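# Place bottles on ledges matching their cap colours

## Task

Put every bottle upright on the wall ledge whose label strip has the same colour as that bottle's cap. The bottle's entire base must rest on the ledge, and it must not topple or be left leaning.

## Robot and tools

ROBOT. An RB-Y1: a wheeled base (two drive wheels, two rear casters) that can go forward, back and turn but never sideways; a folding leg and torso; a head camera; two seven-joint arms, each with a parallel gripper and a wrist camera whose case juts out sideways and can strike things. The base is 0.58 m wide, extends 0.10 m in front of the wheel axle and 0.57 m behind it, and sweeps a 0.58 m radius when spinning in place.

FRAMES. All positions are in metres. Base frame: origin on the floor between the drive wheels, x forward, y left, z up. left_hand and right_hand report, in this frame, the point between the finger pads (0.03 m behind the tips); fingers point along the hand's -z, close along its x. Printed hand positions may be off, especially at long reach or under load. base_odometry is measured from where the base stood at scene start, counts wheel rotation only (slip looks like travel), heading in rad, left positive.

move. One action per call, plus "cameras" (list of head_camera, left_wrist_camera, right_wrist_camera, or all) and "blocking". Allowed combinations: base and/or joints (optionally with min_time_s or contact_limits); target alone or with min_time_s; or contact_limits alone. An empty move just reports state and images.
- base: one object {x_m_s, turn_rad_s, for_s}. These are velocities held for for_s seconds, then the base stops; it is a relative drive, not a destination. x_m_s forward positive, 0.005 to 1.5 either sign or 0; turn_rad_s left positive, 0.02 to 1.509 either sign or 0; for_s 0.1 to 5. Omitted velocity means 0. Distance is roughly speed times for_s; acceleration is 0.4 m/s2 (turns 0.5 rad/s2).
- joints: a flat object keyed by joint name, each value an absolute target in rad (grippers in m, the pad gap, 0 to 0.1). Key ranges: torso_squat_rad 0 to 1.2 (lowers chest), torso_shift_rad -0.3 to 0.6 (hips forward), torso_pitch_rad -0.2 to 1.4 (bow forward), torso_yaw_rad -1.5 to 1.5 (left positive; raise both arms sideways 0.2 rad first). Combined torso limits: squat+shift <= 1.52; squat-shift+pitch <= 1.57; shift+0.5pitch-0.4squat <= 0.7; shift+0.3pitch-0.5squat <= 0.39. Arms: shoulder_pitch -2.356 to 2.356 (negative swings forward/up); left_shoulder_roll 0 to 3.141 and right_shoulder_roll -3.141 to 0 (away from body); shoulder_yaw -2.094 to 2.094; elbow -2.617 to 0.01 (negative bends); forearm_roll -3.141 to 3.141; wrist_pitch -1.57 to 1.919; hand_roll -2.705 to 2.705. head_pan_rad -0.523 to 0.523 (left positive), head_tilt_rad -0.35 to 1.57 (down positive).
- target: moves a single hand to an absolute pose: side "left" or "right", x, y, z in base-frame metres (-3 to 3) for the pad midpoint, quat_wxyz as printed on the hand lines. It becomes joint angles, so the path is an arc; break long moves into short steps. Refused while an earlier move still runs.
- min_time_s 0.1 to 8: minimum duration for arm, head and torso motions.
- contact_limits: {left_gripper_m, right_gripper_m} in mA, 200 to 672.5 (start value 672.5), limiting grip force; persists.
- blocking false returns in about 0.5 s while motion continues; a new move overrides only the parts it names.

wait {seconds 0 to 10, cameras}: lets time pass, returns early when running moves finish. stop {cameras}: brakes all your motions. zoom_image {camera, region [x0,y0,x1,y1] pixels, top-left origin, max 504 by 504}: enlarges the latest image. finished_scene {scene}: ends the current scene; call nothing after it in that reply.

RESULTS. "move" reads done or the worst status. Hand status: reached (within 10 mm, 2 deg), short (with error), refused (why). Joint words: done, off_target (resting away, maybe still pushing), contact_stop (torso only), time_out, limit_stop_at_<name> (built-in limit or self-collision guard), not_followed / "joint command not followed" (arm-collision check held it back), torque_fault, limit_stop_at_motor_heat. A contact_stop or time_out halts that whole group (torso, or one arm). After a refusal or an unplanned stop, later move/wait/finished_scene calls in the same reply are skipped. on_its_own lists uncommanded behaviour. lidar_m: 12 distances in 30-degree sectors, first straight ahead, counter-clockwise, at 0.23 m height; "-" means nothing seen. motor_effort: wheel effort in percent, bracket is peak; at rest usually under 30. Joint torques and external torques follow arm joint order; wrist force/torque are raw, offset and uncalibrated. Motor temperatures: MOTOR HOT at 65 C, arm braked at 80 C.

GRIPPING. Command a gap at least 0.005 m narrower than the bottle; pads then squeeze about 44 to 55 N, reporting off_target or done. Lower contact_limits to grip more gently.

AVOID. Never let the arms strike or press each other (fingers, cameras included); keep shoulder rolls about 0.5 rad outward when both reach forward. Do not knock or drop bottles, release them while moving, or slam them; set each down gently and upright. Bottles may get nudged by outside pushes, so recheck. Driving does not stop at furniture; drive slowly near the wall and watch efforts. Avoid fast bowing with outstretched or loaded arms and hard stops while driving, which can tip the robot. Contact torque at a joint's limit (elbow 34.2, wrist joints 23.7, shoulders 66.5 N m) freezes the robot for 10 s. Long stretched holds heat motors.

Each tool is called after "Request:" by a JSON object that holds its "fn" and its "kwargs", one argument or row to a line.

## Session

Request:
{"fn": "move", "kwargs": {

}}

Scene clock: 0.00 s.
Joint torques (N m): no reading
External joint torques (N m): no reading
Motor temperatures (°C): left_arm=[34 39 32 39 35 43 40] | right_arm=[33 36 34 35 35 34 43]
Wrist force (N): no reading
Wrist torque (N m): no reading
Wrist force, peak (N): no reading
base_odometry: x=+0.000 y=+0.000 heading=+0.000
lidar_m: 3.95 2.48 1.74 1.99 2.10 1.67 1.63 1.72 2.47 2.64 2.45 3.88
base_status: not commanded
joint_positions: torso_squat_rad=+0.350 torso_shift_rad=+0.000 torso_pitch_rad=+0.000 torso_yaw_rad=+0.000 left_shoulder_pitch_rad=-0.048 left_shoulder_roll_rad=+0.048 left_shoulder_yaw_rad=-0.029 left_elbow_rad=-0.126 left_forearm_roll_rad=+0.039 left_wrist_pitch_rad=+0.009 left_hand_roll_rad=-0.012 left_gripper_m=+0.100 right_shoulder_pitch_rad=-0.009 right_shoulder_roll_rad=-0.013 right_shoulder_yaw_rad=+0.007 right_elbow_rad=-0.267 right_forearm_roll_rad=-0.043 right_wrist_pitch_rad=+0.022 right_hand_roll_rad=-0.017 right_gripper_m=+0.100 head_pan_rad=+0.000 head_tilt_rad=+0.400
joint_status: not commanded
wheel_motors_off: 0
motor_effort: left_wheel=+1 right_wheel=-1
chest: x=-0.2280 y=-0.0002 z=+1.2475 quat_wxyz=(+1.000, +0.000, +0.000, +0.000) (m; base frame)
left_hand: x=-0.1340 y=+0.2540 z=+0.5691 quat_wxyz=(+0.996, +0.022, -0.081, -0.010) (m; base frame)
right_hand: x=-0.0969 y=-0.2280 z=+0.5737 quat_wxyz=(+0.992, -0.001, -0.127, -0.024) (m; base frame)
pictures: head_camera, left_wrist_camera, right_wrist_camera

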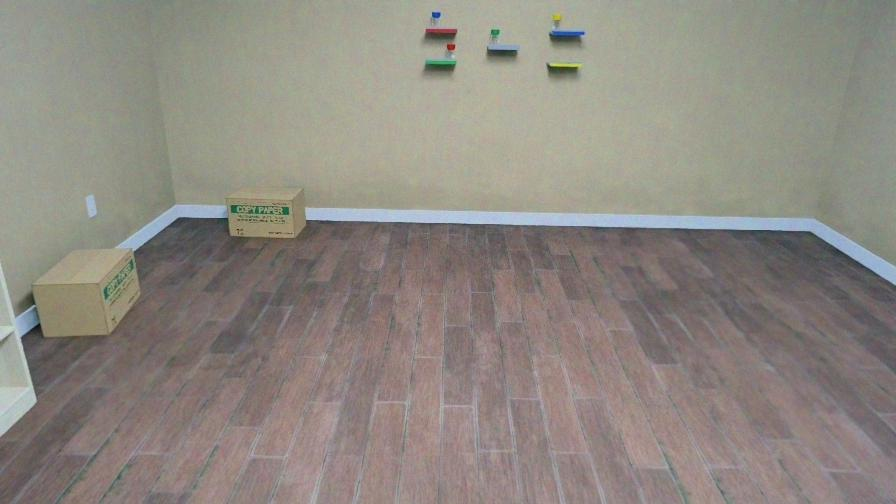

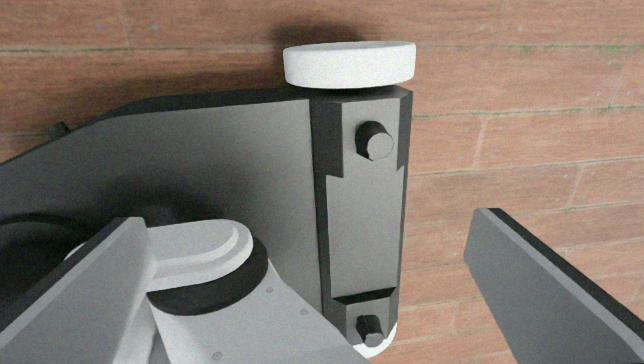

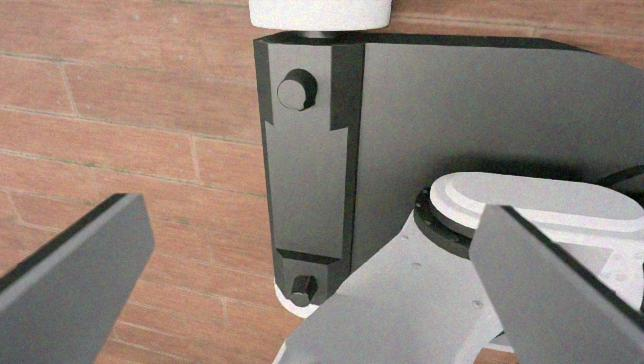

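Request:
{"fn": "zoom_image", "kwargs": {
  "camera": "head_camera",
  "region": [400, 0, 620, 90]
}}

Request:
{"fn": "move", "kwargs": {
  "joints": {"head_tilt_rad": 0.0},
  "cameras": ["head_camera"]
}}

Scaled by 2.291 from the camera's 896x504 image, which has a finer 1280x720 frame.

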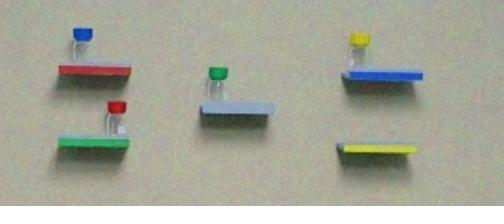

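Scene clock: 1.17 s.
Joint torques (N m): left_arm=[-3.24 2.32 -0.48 -0.64 -0.22 -0.39 0.25] | right_arm=[-2.76 -0.68 0.3 -1.15 -0.03 -0.46 0.11]
External joint torques (N m): left_arm=[-0.37 0.76 -0.56 0 -0.23 0.05 0.26] | right_arm=[0.38 0.15 0.34 0.47 -0.09 0.1 0.1]
Wrist force (N): left_arm=[-0.2 0.9 -5.3] | right_arm=[1.2 -1.2 -5.6]
Wrist torque (N m): left_arm=[-0.21 0.03 -0.03] | right_arm=[0.07 -0.06 -0.18]
Wrist force, peak (N): left_arm=[0.1 0.9 -5.5] | right_arm=[2.0 -1.5 -6.1]
move: done
base_odometry: x=+0.000 y=+0.000 heading=+0.000
lidar_m: 3.95 2.49 1.74 1.99 2.10 1.67 1.63 1.73 2.46 2.63 2.45 3.88
base_status: not commanded
joint_positions: torso_squat_rad=+0.350 torso_shift_rad=+0.000 torso_pitch_rad=+0.000 torso_yaw_rad=+0.000 left_shoulder_pitch_rad=-0.048 left_shoulder_roll_rad=+0.048 left_shoulder_yaw_rad=-0.029 left_elbow_rad=-0.126 left_forearm_roll_rad=+0.039 left_wrist_pitch_rad=+0.009 left_hand_roll_rad=-0.012 left_gripper_m=+0.100 right_shoulder_pitch_rad=-0.009 right_shoulder_roll_rad=-0.013 right_shoulder_yaw_rad=+0.007 right_elbow_rad=-0.267 right_forearm_roll_rad=-0.043 right_wrist_pitch_rad=+0.022 right_hand_roll_rad=-0.017 right_gripper_m=+0.100 head_pan_rad=+0.000 head_tilt_rad=+0.000
joint_status: all done
wheel_motors_off: 0
motor_effort: left_wheel=+1(2) right_wheel=-1(2)
chest: x=-0.2280 y=-0.0002 z=+1.2475 quat_wxyz=(+1.000, +0.000, +0.000, +0.000) (m; base frame)
left_hand: x=-0.1340 y=+0.2540 z=+0.5691 quat_wxyz=(+0.996, +0.022, -0.081, -0.010) (m; base frame)
right_hand: x=-0.0969 y=-0.2280 z=+0.5737 quat_wxyz=(+0.992, -0.001, -0.127, -0.024) (m; base frame)
pictures: head_camera
camera_calibration:
head_camera: T_world_to_cam=[[-0.0346507, -0.999318, 0.0127321, -0.0210621], [0.0364169, -0.0139938, -0.999239, 1.51247], [0.998736, -0.0341607, 0.0368769, 0.0953411], [0, 0, 0, 1]] pos_world=[-0.15103, 0.00337435, 1.50807]

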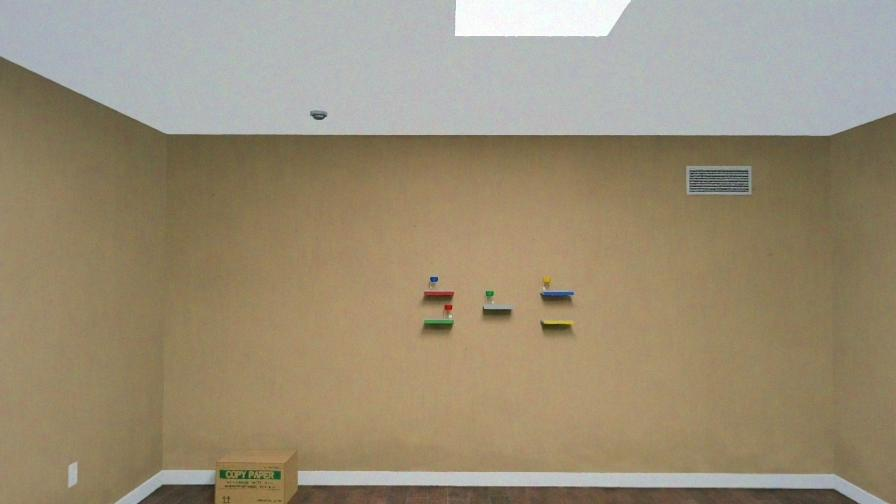

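Request:
{"fn": "move", "kwargs": {
  "base": {"x_m_s": 0.6, "for_s": 4.0},
  "joints": {"head_tilt_rad": 0.0, "left_shoulder_roll_rad": 0.3, "right_shoulder_roll_rad": -0.3},
  "cameras": ["head_camera"]
}}

Scene clock: 12.33 s.
Joint torques (N m): left_arm=[-3.01 8.71 0.08 -0.44 -0.13 -0.52 0.3] | right_arm=[-1.75 -8.58 0.13 -0.98 -0.08 -0.37 -0.03]
External joint torques (N m): left_arm=[-0.08 -0.19 -0.46 0.11 -0.16 -0.09 0.3] | right_arm=[1.4 0.64 1.09 0.55 -0.14 0.19 -0.05]
Wrist force (N): left_arm=[-0.1 -0.4 -4.7] | right_arm=[2.0 0.3 -5.3]
Wrist torque (N m): left_arm=[-0.16 0.05 -0.04] | right_arm=[-0.01 0.02 -0.19]
Wrist force, peak (N): left_arm=[-0.2 1.1 -5.5] | right_arm=[0.4 -2.5 -6.3]
move: done
base_odometry: x=+2.400 y=+0.001 heading=+0.001
lidar_m: 1.83 1.69 1.54 1.47 1.55 2.22 4.02 3.74 2.53 2.73 2.47 1.87
base_status: done (sent for 4 of 4 s)
joint_positions: torso_squat_rad=+0.350 torso_shift_rad=+0.000 torso_pitch_rad=+0.000 torso_yaw_rad=+0.000 left_shoulder_pitch_rad=-0.048 left_shoulder_roll_rad=+0.300 left_shoulder_yaw_rad=-0.029 left_elbow_rad=-0.126 left_forearm_roll_rad=+0.039 left_wrist_pitch_rad=+0.009 left_hand_roll_rad=-0.012 left_gripper_m=+0.100 right_shoulder_pitch_rad=-0.009 right_shoulder_roll_rad=-0.300 right_shoulder_yaw_rad=+0.007 right_elbow_rad=-0.267 right_forearm_roll_rad=-0.043 right_wrist_pitch_rad=+0.022 right_hand_roll_rad=-0.017 right_gripper_m=+0.100 head_pan_rad=+0.000 head_tilt_rad=+0.000
joint_status: all done
wheel_motors_off: 0
motor_effort: left_wheel=+3(39) right_wheel=-5(27)
chest: x=-0.2280 y=-0.0002 z=+1.2475 quat_wxyz=(+1.000, +0.000, +0.000, +0.000) (m; base frame)
left_hand: x=-0.1323 y=+0.4430 z=+0.6021 quat_wxyz=(+0.986, +0.148, -0.081, -0.014) (m; base frame)
right_hand: x=-0.0964 y=-0.4416 z=+0.6070 quat_wxyz=(+0.981, -0.143, -0.129, -0.007) (m; base frame)
pictures: head_camera
camera_calibration:
head_camera: T_world_to_cam=[[-0.0346507, -0.999318, 0.0127321, -0.021162], [0.0364169, -0.0139938, -0.999239, 1.51246], [0.998736, -0.0341607, 0.0368769, 0.0953377], [0, 0, 0, 1]] pos_world=[-0.15103, 0.00327435, 1.50807]

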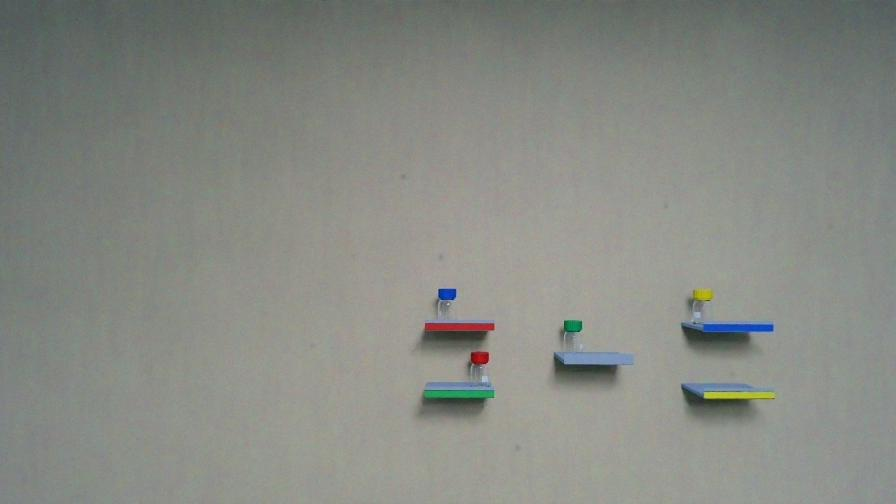

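Request:
{"fn": "zoom_image", "kwargs": {
  "camera": "head_camera",
  "region": [410, 270, 600, 420]
}}

Request:
{"fn": "zoom_image", "kwargs": {
  "camera": "head_camera",
  "region": [600, 270, 790, 420]
}}

Scaled by 2.653 from the camera's 896x504 image, which has a finer 1280x720 frame.

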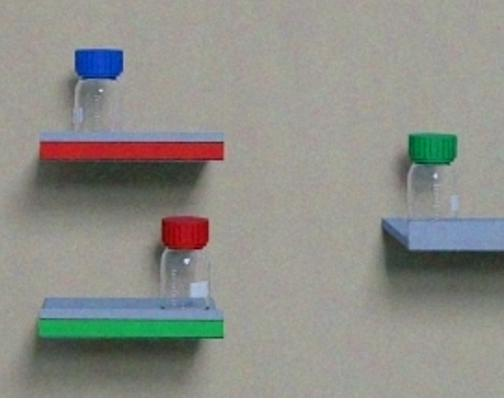

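Scaled by 2.653 from the camera's 896x504 image, which has a finer 1280x720 frame.

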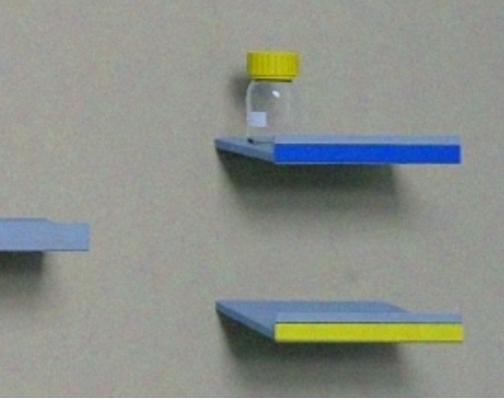

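Request:
{"fn": "move", "kwargs": {
  "base": {"turn_rad_s": -0.2, "for_s": 0.95}
}}

Request:
{"fn": "move", "kwargs": {
  "base": {"x_m_s": 0.4, "for_s": 2.5}
}}

Request:
{"fn": "move", "kwargs": {
  "base": {"turn_rad_s": 0.2, "for_s": 0.72},
  "cameras": ["head_camera"]
}}

Scene clock: 19.67 s.
Joint torques (N m): left_arm=[-3.38 9.2 0.04 -0.3 -0.26 -0.52 0.21] | right_arm=[-2.32 -9.22 -0.3 -0.95 -0.1 -0.46 0.1]
External joint torques (N m): left_arm=[-0.46 0.3 -0.49 0.25 -0.3 -0.09 0.22] | right_arm=[0.83 0 0.65 0.58 -0.17 0.09 0.09]
Wrist force (N): left_arm=[0.1 -0.8 -4.7] | right_arm=[0.7 1.0 -4.6]
Wrist torque (N m): left_arm=[-0.10 0.09 -0.04] | right_arm=[-0.09 -0.17 -0.17]
Wrist force, peak (N): left_arm=[0.2 -0.7 -5.2] | right_arm=[2.1 0.2 -6.2]
move: done
base_odometry: x=+2.400 y=+0.001 heading=-0.192
lidar_m: 1.82 1.69 1.77 1.47 1.54 2.22 4.02 4.05 2.55 2.53 2.75 1.99
base_status: done (sent for 0.97 of 0.97 s)
joint_positions: torso_squat_rad=+0.350 torso_shift_rad=+0.000 torso_pitch_rad=+0.000 torso_yaw_rad=+0.000 left_shoulder_pitch_rad=-0.048 left_shoulder_roll_rad=+0.300 left_shoulder_yaw_rad=-0.029 left_elbow_rad=-0.126 left_forearm_roll_rad=+0.039 left_wrist_pitch_rad=+0.009 left_hand_roll_rad=-0.012 left_gripper_m=+0.100 right_shoulder_pitch_rad=-0.009 right_shoulder_roll_rad=-0.300 right_shoulder_yaw_rad=+0.007 right_elbow_rad=-0.267 right_forearm_roll_rad=-0.043 right_wrist_pitch_rad=+0.022 right_hand_roll_rad=-0.017 right_gripper_m=+0.100 head_pan_rad=+0.000 head_tilt_rad=+0.000
joint_status: not commanded
wheel_motors_off: 0
motor_effort: left_wheel=+0(29) right_wheel=-4(25)
chest: x=-0.2280 y=-0.0002 z=+1.2475 quat_wxyz=(+1.000, +0.000, +0.000, +0.000) (m; base frame)
left_hand: x=-0.1324 y=+0.4429 z=+0.6021 quat_wxyz=(+0.986, +0.148, -0.081, -0.014) (m; base frame)
right_hand: x=-0.0965 y=-0.4415 z=+0.6070 quat_wxyz=(+0.981, -0.143, -0.129, -0.007) (m; base frame)
pictures: none

Scene clock: 23.70 s.
Joint torques (N m): left_arm=[-2.85 9.26 -0.01 -0.52 -0.04 -0.5 0.24] | right_arm=[-2.29 -8.9 -0.3 -1.03 -0.04 -0.5 -0.11]
External joint torques (N m): left_arm=[0.07 0.36 -0.55 0.02 -0.07 -0.08 0.24] | right_arm=[0.85 0.32 0.65 0.5 -0.11 0.06 -0.12]
Wrist force (N): left_arm=[0.1 -1.0 -4.7] | right_arm=[1.7 0.1 -5.8]
Wrist torque (N m): left_arm=[-0.09 0.07 -0.05] | right_arm=[0.03 -0.01 -0.18]
Wrist force, peak (N): left_arm=[0.1 -0.8 -5.1] | right_arm=[1.5 0.6 -6.3]
move: done
base_odometry: x=+3.382 y=-0.191 heading=-0.193
lidar_m: 0.83 0.84 1.05 1.15 1.74 2.17 5.01 4.39 2.82 2.60 1.41 0.92
base_status: done (sent for 2.5 of 2.5 s)
joint_positions: torso_squat_rad=+0.350 torso_shift_rad=+0.000 torso_pitch_rad=+0.000 torso_yaw_rad=+0.000 left_shoulder_pitch_rad=-0.048 left_shoulder_roll_rad=+0.300 left_shoulder_yaw_rad=-0.029 left_elbow_rad=-0.126 left_forearm_roll_rad=+0.039 left_wrist_pitch_rad=+0.009 left_hand_roll_rad=-0.012 left_gripper_m=+0.100 right_shoulder_pitch_rad=-0.009 right_shoulder_roll_rad=-0.300 right_shoulder_yaw_rad=+0.007 right_elbow_rad=-0.267 right_forearm_roll_rad=-0.043 right_wrist_pitch_rad=+0.022 right_hand_roll_rad=-0.017 right_gripper_m=+0.100 head_pan_rad=+0.000 head_tilt_rad=+0.000
joint_status: not commanded
wheel_motors_off: 0
motor_effort: left_wheel=-4(33) right_wheel=+0(26)
chest: x=-0.2280 y=-0.0002 z=+1.2475 quat_wxyz=(+1.000, +0.000, +0.000, +0.000) (m; base frame)
left_hand: x=-0.1323 y=+0.4429 z=+0.6021 quat_wxyz=(+0.986, +0.148, -0.081, -0.014) (m; base frame)
right_hand: x=-0.0965 y=-0.4415 z=+0.6070 quat_wxyz=(+0.981, -0.143, -0.129, -0.007) (m; base frame)
pictures: none

Scene clock: 25.13 s.
Joint torques (N m): left_arm=[-2.68 9.48 -0.29 -0.48 -0.23 -0.47 0.35] | right_arm=[-1.96 -8.81 -0.11 -1.23 -0.06 -0.48 0.08]
External joint torques (N m): left_arm=[0.24 0.57 -0.82 0.07 -0.26 -0.04 0.35] | right_arm=[1.19 0.41 0.84 0.3 -0.12 0.07 0.07]
Wrist force (N): left_arm=[0.1 -0.8 -4.8] | right_arm=[1.4 0.5 -5.2]
Wrist torque (N m): left_arm=[-0.11 0.08 -0.06] | right_arm=[-0.01 -0.07 -0.14]
Wrist force, peak (N): left_arm=[0.0 -0.4 -5.3] | right_arm=[2.2 0.6 -5.9]
move: done
base_odometry: x=+3.382 y=-0.191 heading=-0.046
lidar_m: 0.83 0.87 1.15 1.94 1.74 2.61 5.00 3.12 2.69 2.60 1.20 0.87
base_status: done (sent for 0.73 of 0.73 s)
joint_positions: torso_squat_rad=+0.350 torso_shift_rad=+0.000 torso_pitch_rad=+0.000 torso_yaw_rad=+0.000 left_shoulder_pitch_rad=-0.048 left_shoulder_roll_rad=+0.300 left_shoulder_yaw_rad=-0.029 left_elbow_rad=-0.126 left_forearm_roll_rad=+0.039 left_wrist_pitch_rad=+0.009 left_hand_roll_rad=-0.012 left_gripper_m=+0.100 right_shoulder_pitch_rad=-0.009 right_shoulder_roll_rad=-0.300 right_shoulder_yaw_rad=+0.007 right_elbow_rad=-0.267 right_forearm_roll_rad=-0.043 right_wrist_pitch_rad=+0.022 right_hand_roll_rad=-0.017 right_gripper_m=+0.100 head_pan_rad=+0.000 head_tilt_rad=+0.000
joint_status: not commanded
wheel_motors_off: 0
motor_effort: left_wheel=-6(29) right_wheel=-1(22)
chest: x=-0.2280 y=-0.0002 z=+1.2475 quat_wxyz=(+1.000, +0.000, +0.000, +0.000) (m; base frame)
left_hand: x=-0.1324 y=+0.4429 z=+0.6021 quat_wxyz=(+0.986, +0.148, -0.081, -0.014) (m; base frame)
right_hand: x=-0.0965 y=-0.4415 z=+0.6070 quat_wxyz=(+0.981, -0.143, -0.129, -0.007) (m; base frame)
pictures: head_camera
camera_calibration:
head_camera: T_world_to_cam=[[-0.0346507, -0.999318, 0.0127321, -0.021162], [0.0364169, -0.0139938, -0.999239, 1.51246], [0.998736, -0.0341607, 0.0368769, 0.0953377], [0, 0, 0, 1]] pos_world=[-0.15103, 0.00327435, 1.50807]

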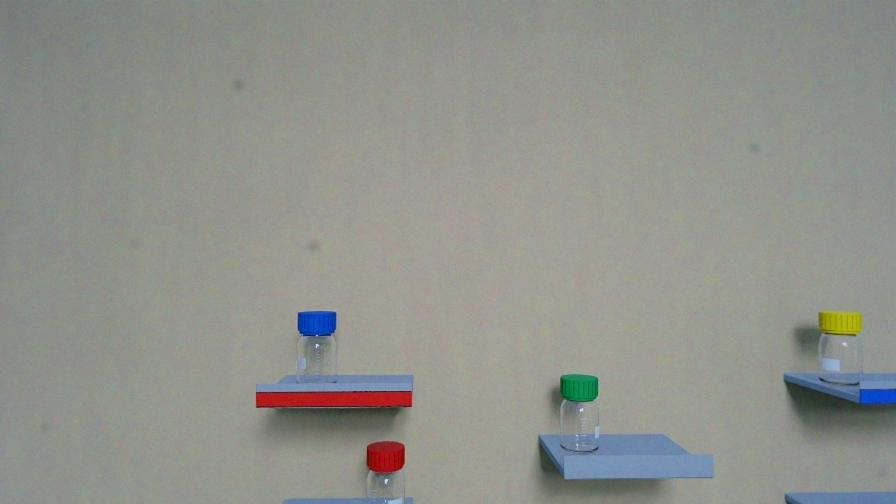

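Request:
{"fn": "move", "kwargs": {
  "joints": {"head_tilt_rad": 0.25},
  "cameras": ["head_camera"]
}}

Request:
{"fn": "zoom_image", "kwargs": {
  "camera": "head_camera",
  "region": [230, 150, 480, 400]
}}

Request:
{"fn": "zoom_image", "kwargs": {
  "camera": "head_camera",
  "region": [500, 150, 896, 400]
}}

Scene clock: 26.30 s.
Joint torques (N m): left_arm=[-2.96 9.19 -0.26 -0.57 -0.21 -0.63 0.15] | right_arm=[-2.81 -9.68 -0.18 -0.71 0.02 -0.46 -0.05]
External joint torques (N m): left_arm=[-0.04 0.29 -0.8 -0.02 -0.24 -0.21 0.16] | right_arm=[0.34 -0.47 0.77 0.82 -0.04 0.09 -0.06]
Wrist force (N): left_arm=[-0.1 -0.6 -4.9] | right_arm=[1.5 0.7 -5.3]
Wrist torque (N m): left_arm=[-0.13 0.05 -0.06] | right_arm=[0.01 -0.05 -0.20]
Wrist force, peak (N): left_arm=[-0.1 -0.7 -5.0] | right_arm=[1.8 0.3 -5.8]
move: done
base_odometry: x=+3.382 y=-0.191 heading=-0.046
lidar_m: 0.84 0.87 1.15 1.94 1.74 2.61 5.00 3.12 2.68 2.61 1.20 0.87
base_status: not commanded
joint_positions: torso_squat_rad=+0.350 torso_shift_rad=+0.000 torso_pitch_rad=+0.000 torso_yaw_rad=+0.000 left_shoulder_pitch_rad=-0.048 left_shoulder_roll_rad=+0.300 left_shoulder_yaw_rad=-0.029 left_elbow_rad=-0.126 left_forearm_roll_rad=+0.039 left_wrist_pitch_rad=+0.009 left_hand_roll_rad=-0.012 left_gripper_m=+0.100 right_shoulder_pitch_rad=-0.009 right_shoulder_roll_rad=-0.300 right_shoulder_yaw_rad=+0.007 right_elbow_rad=-0.267 right_forearm_roll_rad=-0.043 right_wrist_pitch_rad=+0.022 right_hand_roll_rad=-0.017 right_gripper_m=+0.100 head_pan_rad=+0.000 head_tilt_rad=+0.250
joint_status: all done
wheel_motors_off: 0
motor_effort: left_wheel=-6(6) right_wheel=-1(1)
chest: x=-0.2280 y=-0.0002 z=+1.2475 quat_wxyz=(+1.000, +0.000, +0.000, +0.000) (m; base frame)
left_hand: x=-0.1324 y=+0.4429 z=+0.6021 quat_wxyz=(+0.986, +0.148, -0.081, -0.014) (m; base frame)
right_hand: x=-0.0965 y=-0.4415 z=+0.6070 quat_wxyz=(+0.981, -0.143, -0.129, -0.007) (m; base frame)
pictures: head_camera
camera_calibration:
head_camera: T_world_to_cam=[[-0.0302276, -0.999325, 0.0208673, -0.0319392], [-0.211871, -0.0139965, -0.977197, 1.42937], [0.97683, -0.0339595, -0.211305, 0.450105], [0, 0, 0, 1]] pos_world=[-0.137801, 0.00337392, 1.49255]

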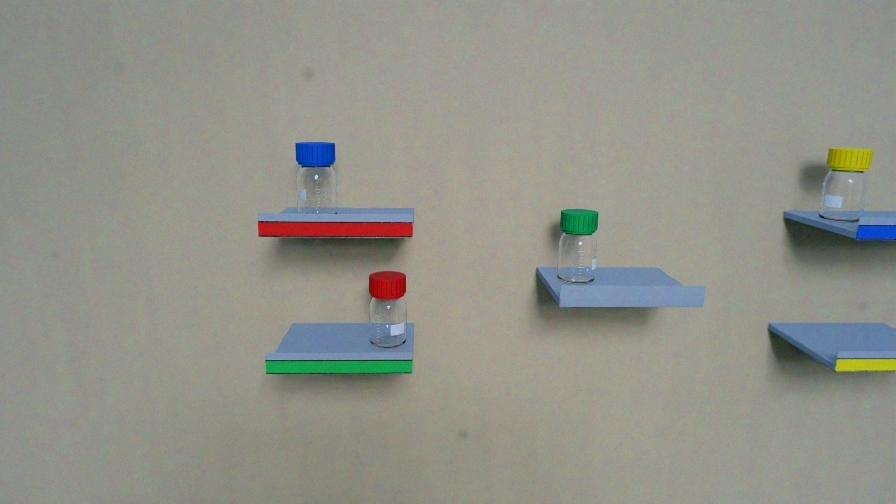

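Scaled by 2.016 from the camera's 896x504 image, which has a finer 1280x720 frame.

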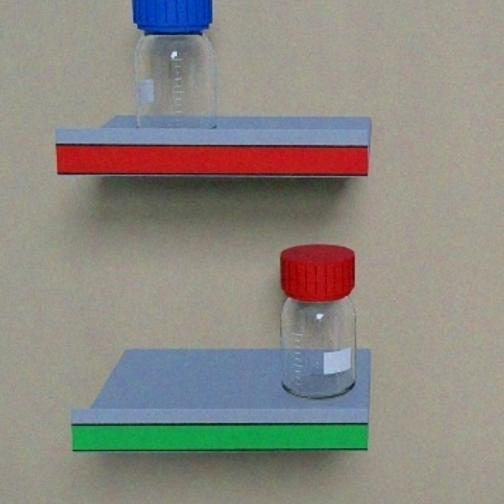

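Scaled by 1.273 from the camera's 896x504 image, which has a finer 1280x720 frame.

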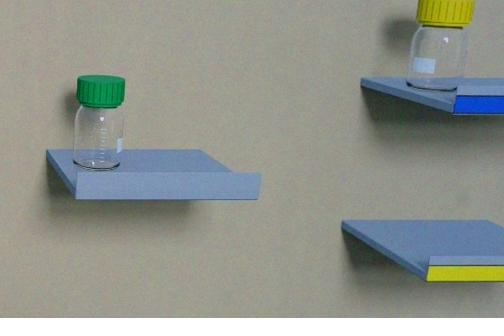

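Request:
{"fn": "move", "kwargs": {
  "target": {"side": "right", "x": 0.30, "y": -0.27, "z": 1.30, "quat_wxyz": [0.5, -0.5, -0.5, 0.5]},
  "min_time_s": 3,
  "cameras": ["head_camera", "right_wrist_camera"]
}}

Scene clock: 33.67 s.
Joint torques (N m): left_arm=[-2.72 9.47 -0.09 -0.55 -0.12 -0.39 0.22] | right_arm=[-15.09 -11.76 -4.11 -4.96 0.82 -1.43 0.09]
External joint torques (N m): left_arm=[0.19 0.56 -0.63 -0.01 -0.15 0.04 0.23] | right_arm=[0.16 -1.99 3.53 0.71 -0.31 0.11 0.09]
Wrist force (N): left_arm=[0.2 -0.7 -4.9] | right_arm=[2.8 4.6 1.0]
Wrist torque (N m): left_arm=[-0.11 0.10 -0.04] | right_arm=[-0.23 -0.01 -0.16]
Wrist force, peak (N): left_arm=[0.1 -0.7 -5.2] | right_arm=[1.3 -0.3 -6.1]
move: done
base_odometry: x=+3.382 y=-0.191 heading=-0.046
lidar_m: 0.83 0.87 1.16 1.95 1.73 2.61 5.01 3.12 2.69 2.61 1.20 0.87
base_status: not commanded
joint_positions: torso_squat_rad=+0.350 torso_shift_rad=+0.000 torso_pitch_rad=+0.000 torso_yaw_rad=+0.000 left_shoulder_pitch_rad=-0.048 left_shoulder_roll_rad=+0.300 left_shoulder_yaw_rad=-0.029 left_elbow_rad=-0.126 left_forearm_roll_rad=+0.039 left_wrist_pitch_rad=+0.009 left_hand_roll_rad=-0.012 left_gripper_m=+0.100 right_shoulder_pitch_rad=-0.393 right_shoulder_roll_rad=-0.736 right_shoulder_yaw_rad=+0.089 right_elbow_rad=-2.175 right_forearm_roll_rad=-0.074 right_wrist_pitch_rad=+0.969 right_hand_roll_rad=+0.873 right_gripper_m=+0.100 head_pan_rad=+0.000 head_tilt_rad=+0.250
joint_status: all done
wheel_motors_off: 0
motor_effort: left_wheel=-6(7) right_wheel=+0(2)
chest: x=-0.2280 y=-0.0002 z=+1.2475 quat_wxyz=(+1.000, +0.000, +0.000, +0.000) (m; base frame)
left_hand: x=-0.1324 y=+0.4429 z=+0.6021 quat_wxyz=(+0.986, +0.148, -0.081, -0.014) (m; base frame)
right_hand: x=+0.2999 y=-0.2702 z=+1.3001 quat_wxyz=(+0.500, -0.500, -0.500, +0.500) (m; base frame)
right_hand_status: reached (checked arc, planned for 3.0 s): 0 mm and 0.0 deg off.
pictures: head_camera, right_wrist_camera
camera_calibration:
head_camera: T_world_to_cam=[[-0.0302276, -0.999325, 0.0208673, -0.0319392], [-0.211871, -0.0139965, -0.977197, 1.42937], [0.97683, -0.0339595, -0.211305, 0.450105], [0, 0, 0, 1]] pos_world=[-0.137801, 0.00337392, 1.49255]
right_wrist_camera: T_world_to_cam=[[-0.0171181, -0.998541, 0.0512212, -0.336065], [-0.496089, -0.0359961, -0.867525, 1.29393], [0.868103, -0.0402607, -0.494749, 0.444119], [0, 0, 0, 1]] pos_world=[0.250609, -0.271118, 1.35946]

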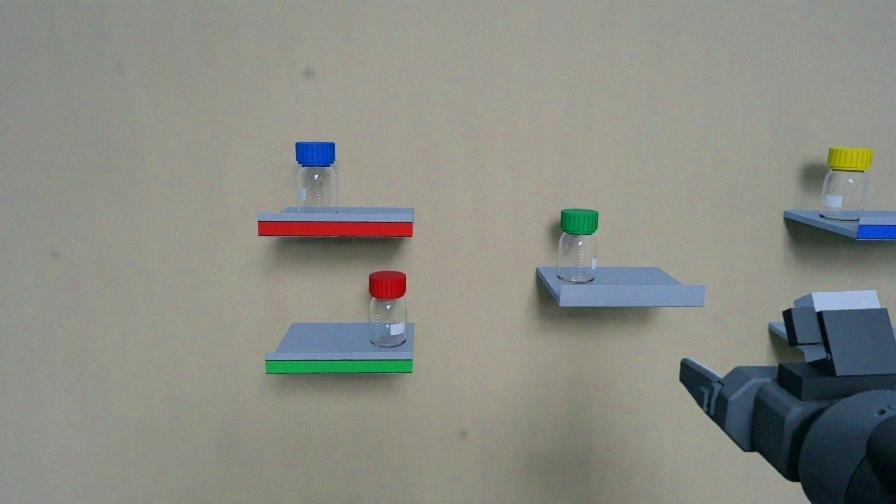

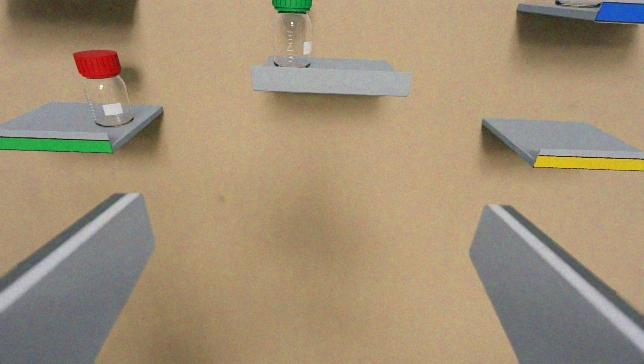

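Request:
{"fn": "move", "kwargs": {
  "target": {"side": "right", "x": 0.37, "y": 0.13, "z": 1.40, "quat_wxyz": [0.5, -0.5, -0.5, 0.5]},
  "min_time_s": 1.5,
  "cameras": ["head_camera"]
}}

Request:
{"fn": "move", "kwargs": {
  "target": {"side": "right", "x": 0.37, "y": -0.66, "z": 1.40, "quat_wxyz": [0.5, -0.5, -0.5, 0.5]},
  "min_time_s": 2,
  "cameras": ["head_camera"]
}}

Scene clock: 36.30 s.
Joint torques (N m): left_arm=[-2.87 9.27 -0.01 -0.47 -0.09 -0.51 0.26] | right_arm=[-20.66 -12.37 -3.95 -2.18 1.51 -0.23 0.39]
External joint torques (N m): left_arm=[0.05 0.37 -0.55 0.07 -0.12 -0.09 0.26] | right_arm=[1.51 -1.96 2.04 0.48 -0.29 0.3 0.39]
Wrist force (N): left_arm=[0.1 -0.6 -4.6] | right_arm=[3.8 4.5 0.3]
Wrist torque (N m): left_arm=[-0.13 0.08 -0.02] | right_arm=[-0.27 0.14 -0.05]
Wrist force, peak (N): left_arm=[0.0 -0.7 -5.1] | right_arm=[5.2 4.2 1.2]
move: done
base_odometry: x=+3.382 y=-0.191 heading=-0.046
lidar_m: 0.83 0.88 1.15 1.94 1.74 2.61 5.00 3.12 2.68 2.61 1.20 0.87
base_status: not commanded
joint_positions: torso_squat_rad=+0.350 torso_shift_rad=+0.000 torso_pitch_rad=+0.000 torso_yaw_rad=+0.000 left_shoulder_pitch_rad=-0.048 left_shoulder_roll_rad=+0.300 left_shoulder_yaw_rad=-0.029 left_elbow_rad=-0.126 left_forearm_roll_rad=+0.039 left_wrist_pitch_rad=+0.009 left_hand_roll_rad=-0.012 left_gripper_m=+0.100 right_shoulder_pitch_rad=-1.728 right_shoulder_roll_rad=+0.000 right_shoulder_yaw_rad=+0.869 right_elbow_rad=-0.825 right_forearm_roll_rad=+0.107 right_wrist_pitch_rad=+1.195 right_hand_roll_rad=+0.268 right_gripper_m=+0.100 head_pan_rad=+0.000 head_tilt_rad=+0.250
joint_status: all done
wheel_motors_off: 0
motor_effort: left_wheel=-7(8) right_wheel=+0(1)
chest: x=-0.2280 y=-0.0002 z=+1.2475 quat_wxyz=(+1.000, +0.000, +0.000, +0.000) (m; base frame)
left_hand: x=-0.1324 y=+0.4429 z=+0.6020 quat_wxyz=(+0.986, +0.148, -0.081, -0.014) (m; base frame)
right_hand: x=+0.3698 y=+0.1299 z=+1.4003 quat_wxyz=(+0.499, -0.500, -0.501, +0.500) (m; base frame)
right_hand_status: reached (checked arc, planned for 1.5 s): 0 mm and 0.1 deg off.
pictures: head_camera
camera_calibration:
head_camera: T_world_to_cam=[[-0.0303037, -0.99932, 0.020983, -0.0321219], [-0.211876, -0.0140934, -0.977195, 1.42936], [0.976827, -0.0340584, -0.211305, 0.450105], [0, 0, 0, 1]] pos_world=[-0.1378, 0.00337436, 1.49255]

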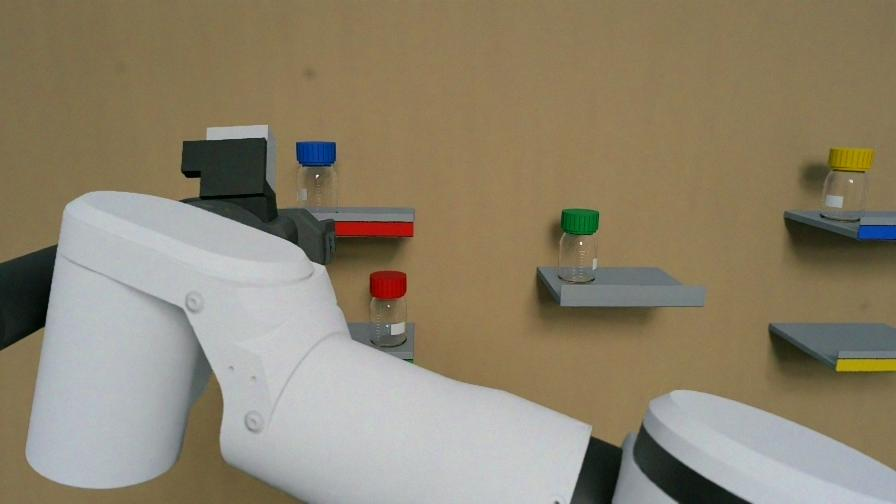

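Scene clock: 38.80 s.
Joint torques (N m): left_arm=[-3.06 9.43 0.05 -0.39 -0.16 -0.4 0.28] | right_arm=[-18.9 -10.59 -1.01 3.65 -0.75 0.2 -0.05]
External joint torques (N m): left_arm=[-0.14 0.52 -0.49 0.15 -0.19 0.03 0.28] | right_arm=[0.74 0.1 2.75 -0.61 0.07 0.1 -0.05]
Wrist force (N): left_arm=[0.1 -0.5 -4.8] | right_arm=[3.0 4.9 1.3]
Wrist torque (N m): left_arm=[-0.15 0.07 -0.04] | right_arm=[-0.28 0.08 0.03]
Wrist force, peak (N): left_arm=[0.2 -0.6 -5.0] | right_arm=[4.1 5.7 -0.1]
move: short
base_odometry: x=+3.382 y=-0.191 heading=-0.046
lidar_m: 0.84 0.87 1.15 1.94 1.74 2.60 5.01 3.12 2.69 2.60 1.20 0.86
base_status: not commanded
joint_positions: torso_squat_rad=+0.350 torso_shift_rad=+0.000 torso_pitch_rad=+0.000 torso_yaw_rad=+0.000 left_shoulder_pitch_rad=-0.048 left_shoulder_roll_rad=+0.300 left_shoulder_yaw_rad=-0.029 left_elbow_rad=-0.126 left_forearm_roll_rad=+0.039 left_wrist_pitch_rad=+0.009 left_hand_roll_rad=-0.012 left_gripper_m=+0.100 right_shoulder_pitch_rad=-1.393 right_shoulder_roll_rad=-1.256 right_shoulder_yaw_rad=+1.612 right_elbow_rad=-0.267 right_forearm_roll_rad=-0.392 right_wrist_pitch_rad=-0.390 right_hand_roll_rad=-0.057 right_gripper_m=+0.100 head_pan_rad=+0.000 head_tilt_rad=+0.250
joint_status: all done
wheel_motors_off: 0
motor_effort: left_wheel=-7(8) right_wheel=-1(1)
chest: x=-0.2280 y=-0.0002 z=+1.2475 quat_wxyz=(+1.000, +0.000, +0.000, +0.000) (m; base frame)
left_hand: x=-0.1324 y=+0.4429 z=+0.6021 quat_wxyz=(+0.986, +0.148, -0.081, -0.014) (m; base frame)
right_hand: x=+0.3688 y=-0.6592 z=+1.4001 quat_wxyz=(+0.552, -0.574, -0.439, +0.416) (m; base frame)
right_hand_status: short (checked arc, as near as the solve gets, planned for 2.0 s): 1 mm and 15.7 deg off. The place is met; only the turn is off.
pictures: head_camera
camera_calibration:
head_camera: T_world_to_cam=[[-0.0303259, -0.999322, 0.0208855, -0.0320797], [-0.211872, -0.0139936, -0.977197, 1.42936], [0.976827, -0.0340594, -0.211304, 0.4501], [0, 0, 0, 1]] pos_world=[-0.1378, 0.00327413, 1.49255]

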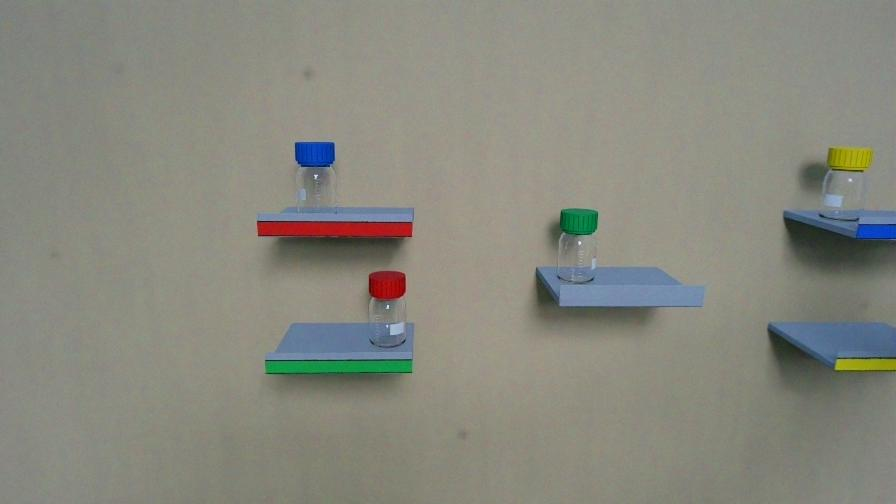

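Request:
{"fn": "move", "kwargs": {
  "target": {"side": "right", "x": 0.20, "y": -0.27, "z": 1.30, "quat_wxyz": [0.5, -0.5, -0.5, 0.5]},
  "min_time_s": 2
}}

Request:
{"fn": "move", "kwargs": {
  "base": {"turn_rad_s": -0.2, "for_s": 0.6}
}}

Request:
{"fn": "move", "kwargs": {
  "base": {"x_m_s": 0.3, "for_s": 1.36}
}}

Request:
{"fn": "move", "kwargs": {
  "base": {"turn_rad_s": 0.2, "for_s": 0.6},
  "joints": {"head_tilt_rad": 0.45},
  "cameras": ["head_camera", "right_wrist_camera"]
}}

Scene clock: 45.23 s.
Joint torques (N m): left_arm=[-3.2 9.09 -0.11 -0.48 -0.08 -0.57 0.24] | right_arm=[-11.51 -5.25 -5.55 0.9 1.43 0.52 0.1]
External joint torques (N m): left_arm=[-0.29 0.18 -0.65 0.06 -0.11 -0.15 0.24] | right_arm=[-0.9 -0.46 3.08 0.16 -0.21 -0.36 0.11]
Wrist force (N): left_arm=[0.2 -0.8 -4.6] | right_arm=[3.2 4.7 0.3]
Wrist torque (N m): left_arm=[-0.10 0.09 -0.04] | right_arm=[-0.29 0.08 -0.03]
Wrist force, peak (N): left_arm=[0.2 -0.6 -5.1] | right_arm=[4.7 4.9 -1.5]
move: done
base_odometry: x=+3.382 y=-0.191 heading=-0.046
lidar_m: 0.83 0.87 1.15 1.94 1.74 2.61 5.00 3.12 2.68 2.60 1.20 0.88
base_status: not commanded
joint_positions: torso_squat_rad=+0.350 torso_shift_rad=+0.000 torso_pitch_rad=+0.000 torso_yaw_rad=+0.000 left_shoulder_pitch_rad=-0.048 left_shoulder_roll_rad=+0.300 left_shoulder_yaw_rad=-0.029 left_elbow_rad=-0.126 left_forearm_roll_rad=+0.039 left_wrist_pitch_rad=+0.009 left_hand_roll_rad=-0.012 left_gripper_m=+0.100 right_shoulder_pitch_rad=-1.482 right_shoulder_roll_rad=-1.739 right_shoulder_yaw_rad=+1.696 right_elbow_rad=-2.593 right_forearm_roll_rad=+0.223 right_wrist_pitch_rad=+1.209 right_hand_roll_rad=-0.452 right_gripper_m=+0.100 head_pan_rad=+0.000 head_tilt_rad=+0.250
joint_status: all done
wheel_motors_off: 0
motor_effort: left_wheel=-7(8) right_wheel=+0(1)
chest: x=-0.2280 y=-0.0002 z=+1.2475 quat_wxyz=(+1.000, +0.000, +0.000, +0.000) (m; base frame)
left_hand: x=-0.1324 y=+0.4429 z=+0.6021 quat_wxyz=(+0.986, +0.148, -0.081, -0.014) (m; base frame)
right_hand: x=+0.1993 y=-0.2694 z=+1.3005 quat_wxyz=(+0.500, -0.497, -0.500, +0.502) (m; base frame)
right_hand_status: reached (checked arc, planned for 2.0 s): 1 mm and 0.4 deg off.
pictures: none

Scene clock: 46.93 s.
Joint torques (N m): left_arm=[-3.14 9.57 -0.08 -0.55 -0.03 -0.44 0.25] | right_arm=[-11.42 -6.14 -5.1 0.67 1.46 0.75 0.08]
External joint torques (N m): left_arm=[-0.22 0.67 -0.62 0 -0.06 -0.01 0.26] | right_arm=[-0.81 -1.34 3.53 -0.07 -0.18 -0.13 0.08]
Wrist force (N): left_arm=[-0.2 -0.5 -4.8] | right_arm=[3.5 4.3 0.3]
Wrist torque (N m): left_arm=[-0.15 0.05 -0.06] | right_arm=[-0.25 0.03 -0.07]
Wrist force, peak (N): left_arm=[0.1 -0.5 -5.1] | right_arm=[4.2 5.6 -0.1]
move: done
base_odometry: x=+3.382 y=-0.191 heading=-0.166
lidar_m: 0.83 0.85 1.08 1.17 1.73 2.17 5.00 4.24 2.79 2.61 1.37 0.91
base_status: done (sent for 0.6 of 0.6 s)
joint_positions: torso_squat_rad=+0.350 torso_shift_rad=+0.000 torso_pitch_rad=+0.000 torso_yaw_rad=+0.000 left_shoulder_pitch_rad=-0.048 left_shoulder_roll_rad=+0.300 left_shoulder_yaw_rad=-0.029 left_elbow_rad=-0.126 left_forearm_roll_rad=+0.039 left_wrist_pitch_rad=+0.009 left_hand_roll_rad=-0.012 left_gripper_m=+0.100 right_shoulder_pitch_rad=-1.482 right_shoulder_roll_rad=-1.739 right_shoulder_yaw_rad=+1.696 right_elbow_rad=-2.593 right_forearm_roll_rad=+0.223 right_wrist_pitch_rad=+1.209 right_hand_roll_rad=-0.452 right_gripper_m=+0.100 head_pan_rad=+0.000 head_tilt_rad=+0.250
joint_status: not commanded
wheel_motors_off: 0
motor_effort: left_wheel=+5(26) right_wheel=-3(15)
chest: x=-0.2280 y=-0.0002 z=+1.2475 quat_wxyz=(+1.000, +0.000, +0.000, +0.000) (m; base frame)
left_hand: x=-0.1324 y=+0.4429 z=+0.6021 quat_wxyz=(+0.986, +0.148, -0.081, -0.014) (m; base frame)
right_hand: x=+0.1993 y=-0.2695 z=+1.3005 quat_wxyz=(+0.500, -0.497, -0.500, +0.502) (m; base frame)
pictures: none

Scene clock: 49.60 s.
Joint torques (N m): left_arm=[-2.7 9.15 0.15 -0.68 -0.06 -0.52 0.29] | right_arm=[-11.09 -5.77 -6.02 0.6 1.42 0.64 -0.12]
External joint torques (N m): left_arm=[0.22 0.25 -0.38 -0.13 -0.09 -0.09 0.29] | right_arm=[-0.49 -0.98 2.62 -0.14 -0.23 -0.24 -0.11]
Wrist force (N): left_arm=[-0.1 -0.4 -5.0] | right_arm=[2.8 4.4 0.3]
Wrist torque (N m): left_arm=[-0.14 0.05 -0.05] | right_arm=[-0.28 -0.01 -0.07]
Wrist force, peak (N): left_arm=[0.2 -0.9 -5.0] | right_arm=[3.4 5.6 0.8]
move: done
base_odometry: x=+3.786 y=-0.258 heading=-0.165
lidar_m: 0.43 0.44 0.55 1.10 1.93 2.49 5.41 4.20 2.74 2.56 0.71 0.47
base_status: done (sent for 1.37 of 1.37 s)
joint_positions: torso_squat_rad=+0.350 torso_shift_rad=+0.000 torso_pitch_rad=+0.000 torso_yaw_rad=+0.000 left_shoulder_pitch_rad=-0.048 left_shoulder_roll_rad=+0.300 left_shoulder_yaw_rad=-0.029 left_elbow_rad=-0.126 left_forearm_roll_rad=+0.039 left_wrist_pitch_rad=+0.009 left_hand_roll_rad=-0.012 left_gripper_m=+0.100 right_shoulder_pitch_rad=-1.482 right_shoulder_roll_rad=-1.739 right_shoulder_yaw_rad=+1.696 right_elbow_rad=-2.593 right_forearm_roll_rad=+0.223 right_wrist_pitch_rad=+1.209 right_hand_roll_rad=-0.452 right_gripper_m=+0.100 head_pan_rad=+0.000 head_tilt_rad=+0.250
joint_status: not commanded
wheel_motors_off: 0
motor_effort: left_wheel=+5(39) right_wheel=-7(15)
chest: x=-0.2280 y=-0.0002 z=+1.2475 quat_wxyz=(+1.000, +0.000, +0.000, +0.000) (m; base frame)
left_hand: x=-0.1323 y=+0.4429 z=+0.6021 quat_wxyz=(+0.986, +0.148, -0.081, -0.014) (m; base frame)
right_hand: x=+0.1994 y=-0.2695 z=+1.3004 quat_wxyz=(+0.501, -0.497, -0.500, +0.502) (m; base frame)
pictures: none

Scene clock: 51.17 s.
Joint torques (N m): left_arm=[-2.78 9.42 -0.31 -0.72 -0.02 -0.47 0.43] | right_arm=[-10.74 -4.89 -5.89 0.61 1.38 0.62 0.04]
External joint torques (N m): left_arm=[0.14 0.52 -0.85 -0.18 -0.05 -0.04 0.43] | right_arm=[-0.13 -0.09 2.74 -0.13 -0.26 -0.25 0.05]
Wrist force (N): left_arm=[-0.3 -0.8 -4.9] | right_arm=[3.3 4.8 0.5]
Wrist torque (N m): left_arm=[-0.11 0.04 -0.05] | right_arm=[-0.28 0.00 -0.05]
Wrist force, peak (N): left_arm=[0.1 -0.7 -5.1] | right_arm=[4.2 5.2 0.2]
move: done
base_odometry: x=+3.786 y=-0.258 heading=-0.045
lidar_m: 0.43 0.45 0.62 1.11 1.92 2.50 5.41 3.17 2.64 1.72 0.62 0.44
base_status: done (sent for 0.6 of 0.6 s)
joint_positions: torso_squat_rad=+0.350 torso_shift_rad=+0.000 torso_pitch_rad=+0.000 torso_yaw_rad=+0.000 left_shoulder_pitch_rad=-0.048 left_shoulder_roll_rad=+0.300 left_shoulder_yaw_rad=-0.029 left_elbow_rad=-0.126 left_forearm_roll_rad=+0.039 left_wrist_pitch_rad=+0.009 left_hand_roll_rad=-0.012 left_gripper_m=+0.100 right_shoulder_pitch_rad=-1.482 right_shoulder_roll_rad=-1.739 right_shoulder_yaw_rad=+1.696 right_elbow_rad=-2.593 right_forearm_roll_rad=+0.223 right_wrist_pitch_rad=+1.209 right_hand_roll_rad=-0.452 right_gripper_m=+0.100 head_pan_rad=+0.000 head_tilt_rad=+0.450
joint_status: all done
wheel_motors_off: 0
motor_effort: left_wheel=-4(27) right_wheel=+0(21)
chest: x=-0.2280 y=-0.0002 z=+1.2475 quat_wxyz=(+1.000, +0.000, +0.000, +0.000) (m; base frame)
left_hand: x=-0.1324 y=+0.4429 z=+0.6021 quat_wxyz=(+0.986, +0.148, -0.081, -0.014) (m; base frame)
right_hand: x=+0.1993 y=-0.2695 z=+1.3004 quat_wxyz=(+0.501, -0.497, -0.500, +0.502) (m; base frame)
pictures: head_camera, right_wrist_camera
camera_calibration:
head_camera: T_world_to_cam=[[-0.025389, -0.999329, 0.026415, -0.039079], [-0.401787, -0.0139947, -0.915626, 1.30112], [0.915381, -0.03386, -0.401162, 0.712277], [0, 0, 0, 1]] pos_world=[-0.130223, 0.0032737, 1.47811]
right_wrist_camera: T_world_to_cam=[[-0.0119999, -0.998681, 0.0499234, -0.33644], [-0.500552, -0.0372216, -0.864906, 1.24152], [0.865623, -0.035368, -0.499445, 0.539491], [0, 0, 0, 1]] pos_world=[0.150412, -0.270704, 1.36004]

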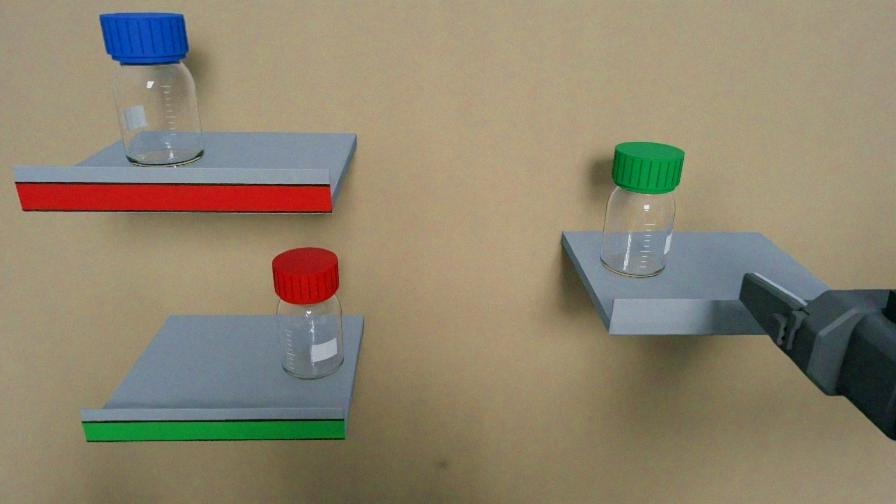

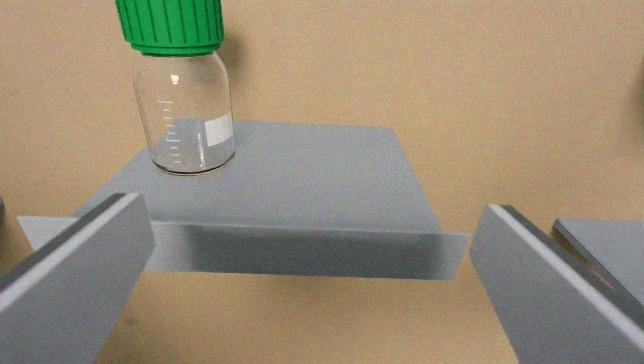

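Request:
{"fn": "move", "kwargs": {
  "target": {"side": "right", "x": 0.225, "y": -0.53, "z": 1.39, "quat_wxyz": [0.5584, -0.5584, -0.4338, 0.4338]},
  "min_time_s": 2
}}

Request:
{"fn": "move", "kwargs": {
  "joints": {"head_pan_rad": -0.4},
  "cameras": ["head_camera", "right_wrist_camera"]
}}

Scene clock: 56.43 s.
Joint torques (N m): left_arm=[-2.94 9.42 -0.39 -0.53 -0.1 -0.51 0.16] | right_arm=[-9.45 -4.45 -11.15 3.26 0.48 0.72 0.03]
External joint torques (N m): left_arm=[-0.02 0.51 -0.93 0.02 -0.13 -0.09 0.16] | right_arm=[-1.54 -1.04 0.34 -0.25 -0.17 -0.03 0.04]
Wrist force (N): left_arm=[0.0 -0.7 -4.7] | right_arm=[3.1 5.0 1.3]
Wrist torque (N m): left_arm=[-0.10 0.08 -0.05] | right_arm=[-0.33 0.06 -0.27]
Wrist force, peak (N): left_arm=[0.1 -0.8 -5.1] | right_arm=[3.5 5.9 0.7]
move: done
base_odometry: x=+3.786 y=-0.258 heading=-0.045
lidar_m: 0.43 0.45 0.62 1.11 1.93 2.49 5.41 3.17 2.65 1.72 0.62 0.45
base_status: not commanded
joint_positions: torso_squat_rad=+0.350 torso_shift_rad=+0.000 torso_pitch_rad=+0.000 torso_yaw_rad=+0.000 left_shoulder_pitch_rad=-0.048 left_shoulder_roll_rad=+0.300 left_shoulder_yaw_rad=-0.029 left_elbow_rad=-0.126 left_forearm_roll_rad=+0.039 left_wrist_pitch_rad=+0.009 left_hand_roll_rad=-0.012 left_gripper_m=+0.100 right_shoulder_pitch_rad=-1.543 right_shoulder_roll_rad=-2.127 right_shoulder_yaw_rad=+1.647 right_elbow_rad=-1.967 right_forearm_roll_rad=+0.042 right_wrist_pitch_rad=+0.425 right_hand_roll_rad=-0.385 right_gripper_m=+0.100 head_pan_rad=+0.000 head_tilt_rad=+0.450
joint_status: all done
wheel_motors_off: 0
motor_effort: left_wheel=-5(5) right_wheel=+0(2)
chest: x=-0.2280 y=-0.0002 z=+1.2475 quat_wxyz=(+1.000, +0.000, +0.000, +0.000) (m; base frame)
left_hand: x=-0.1324 y=+0.4429 z=+0.6021 quat_wxyz=(+0.986, +0.148, -0.081, -0.014) (m; base frame)
right_hand: x=+0.2249 y=-0.5300 z=+1.3897 quat_wxyz=(+0.559, -0.558, -0.433, +0.434) (m; base frame)
right_hand_status: reached (checked arc, planned for 2.0 s): 0 mm and 0.1 deg off.
pictures: none

Scene clock: 57.37 s.
Joint torques (N m): left_arm=[-2.73 9.29 0.03 -0.54 -0.07 -0.44 0.28] | right_arm=[-9.11 -4.42 -11.31 3.19 0.55 0.62 0.15]
External joint torques (N m): left_arm=[0.19 0.38 -0.51 0 -0.1 -0.02 0.29] | right_arm=[-1.21 -1.02 0.18 -0.31 -0.1 -0.13 0.16]
Wrist force (N): left_arm=[-0.1 -0.6 -4.8] | right_arm=[3.1 4.1 0.3]
Wrist torque (N m): left_arm=[-0.12 0.06 -0.04] | right_arm=[-0.21 0.06 -0.17]
Wrist force, peak (N): left_arm=[0.0 -0.8 -5.0] | right_arm=[3.2 5.8 0.7]
move: done
base_odometry: x=+3.786 y=-0.258 heading=-0.045
lidar_m: 0.43 0.45 0.62 1.11 1.93 2.49 5.41 3.17 2.65 1.72 0.62 0.45
base_status: not commanded
joint_positions: torso_squat_rad=+0.350 torso_shift_rad=+0.000 torso_pitch_rad=+0.000 torso_yaw_rad=+0.000 left_shoulder_pitch_rad=-0.048 left_shoulder_roll_rad=+0.300 left_shoulder_yaw_rad=-0.029 left_elbow_rad=-0.126 left_forearm_roll_rad=+0.039 left_wrist_pitch_rad=+0.009 left_hand_roll_rad=-0.012 left_gripper_m=+0.100 right_shoulder_pitch_rad=-1.543 right_shoulder_roll_rad=-2.127 right_shoulder_yaw_rad=+1.647 right_elbow_rad=-1.967 right_forearm_roll_rad=+0.042 right_wrist_pitch_rad=+0.425 right_hand_roll_rad=-0.385 right_gripper_m=+0.100 head_pan_rad=-0.400 head_tilt_rad=+0.450
joint_status: all done
wheel_motors_off: 0
motor_effort: left_wheel=-5(5) right_wheel=+0(1)
chest: x=-0.2280 y=-0.0002 z=+1.2475 quat_wxyz=(+1.000, +0.000, +0.000, +0.000) (m; base frame)
left_hand: x=-0.1324 y=+0.4429 z=+0.6021 quat_wxyz=(+0.986, +0.148, -0.081, -0.014) (m; base frame)
right_hand: x=+0.2249 y=-0.5300 z=+1.3897 quat_wxyz=(+0.559, -0.558, -0.433, +0.434) (m; base frame)
pictures: head_camera, right_wrist_camera
camera_calibration:
head_camera: T_world_to_cam=[[-0.412511, -0.910566, 0.0265329, -0.118891], [-0.37584, 0.143589, -0.915493, 1.30635], [0.829807, -0.387623, -0.401459, 0.694969], [0, 0, 0, 1]] pos_world=[-0.134755, -0.0264496, 1.47811]
right_wrist_camera: T_world_to_cam=[[-0.263972, -0.963149, 0.0515973, -0.527666], [-0.490374, 0.0879481, -0.867063, 1.38889], [0.830573, -0.254183, -0.495519, 0.439277], [0, 0, 0, 1]] pos_world=[0.176937, -0.518715, 1.44915]

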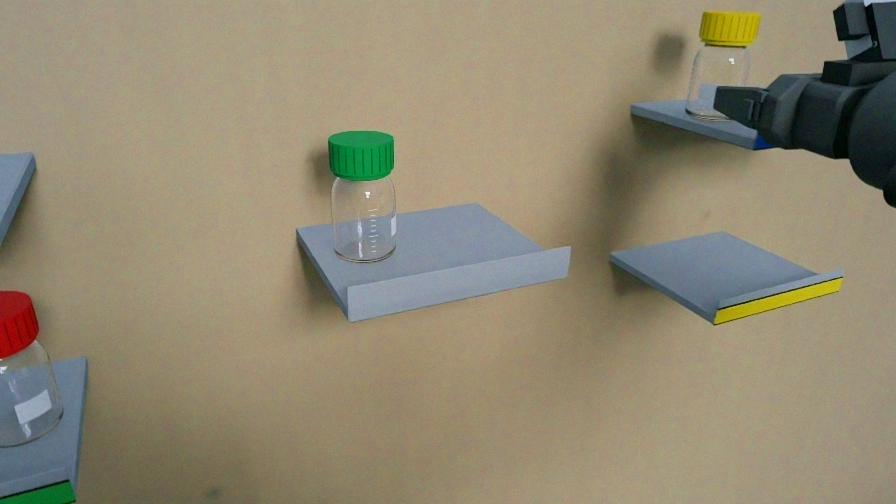

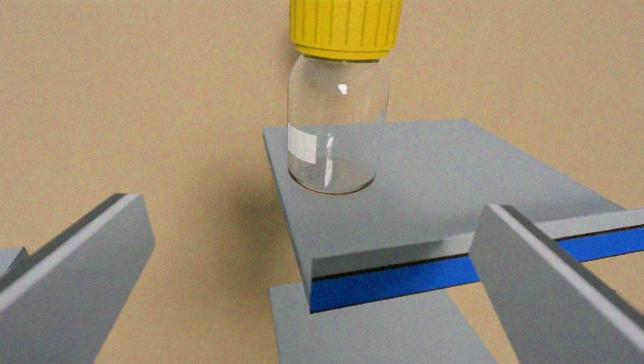

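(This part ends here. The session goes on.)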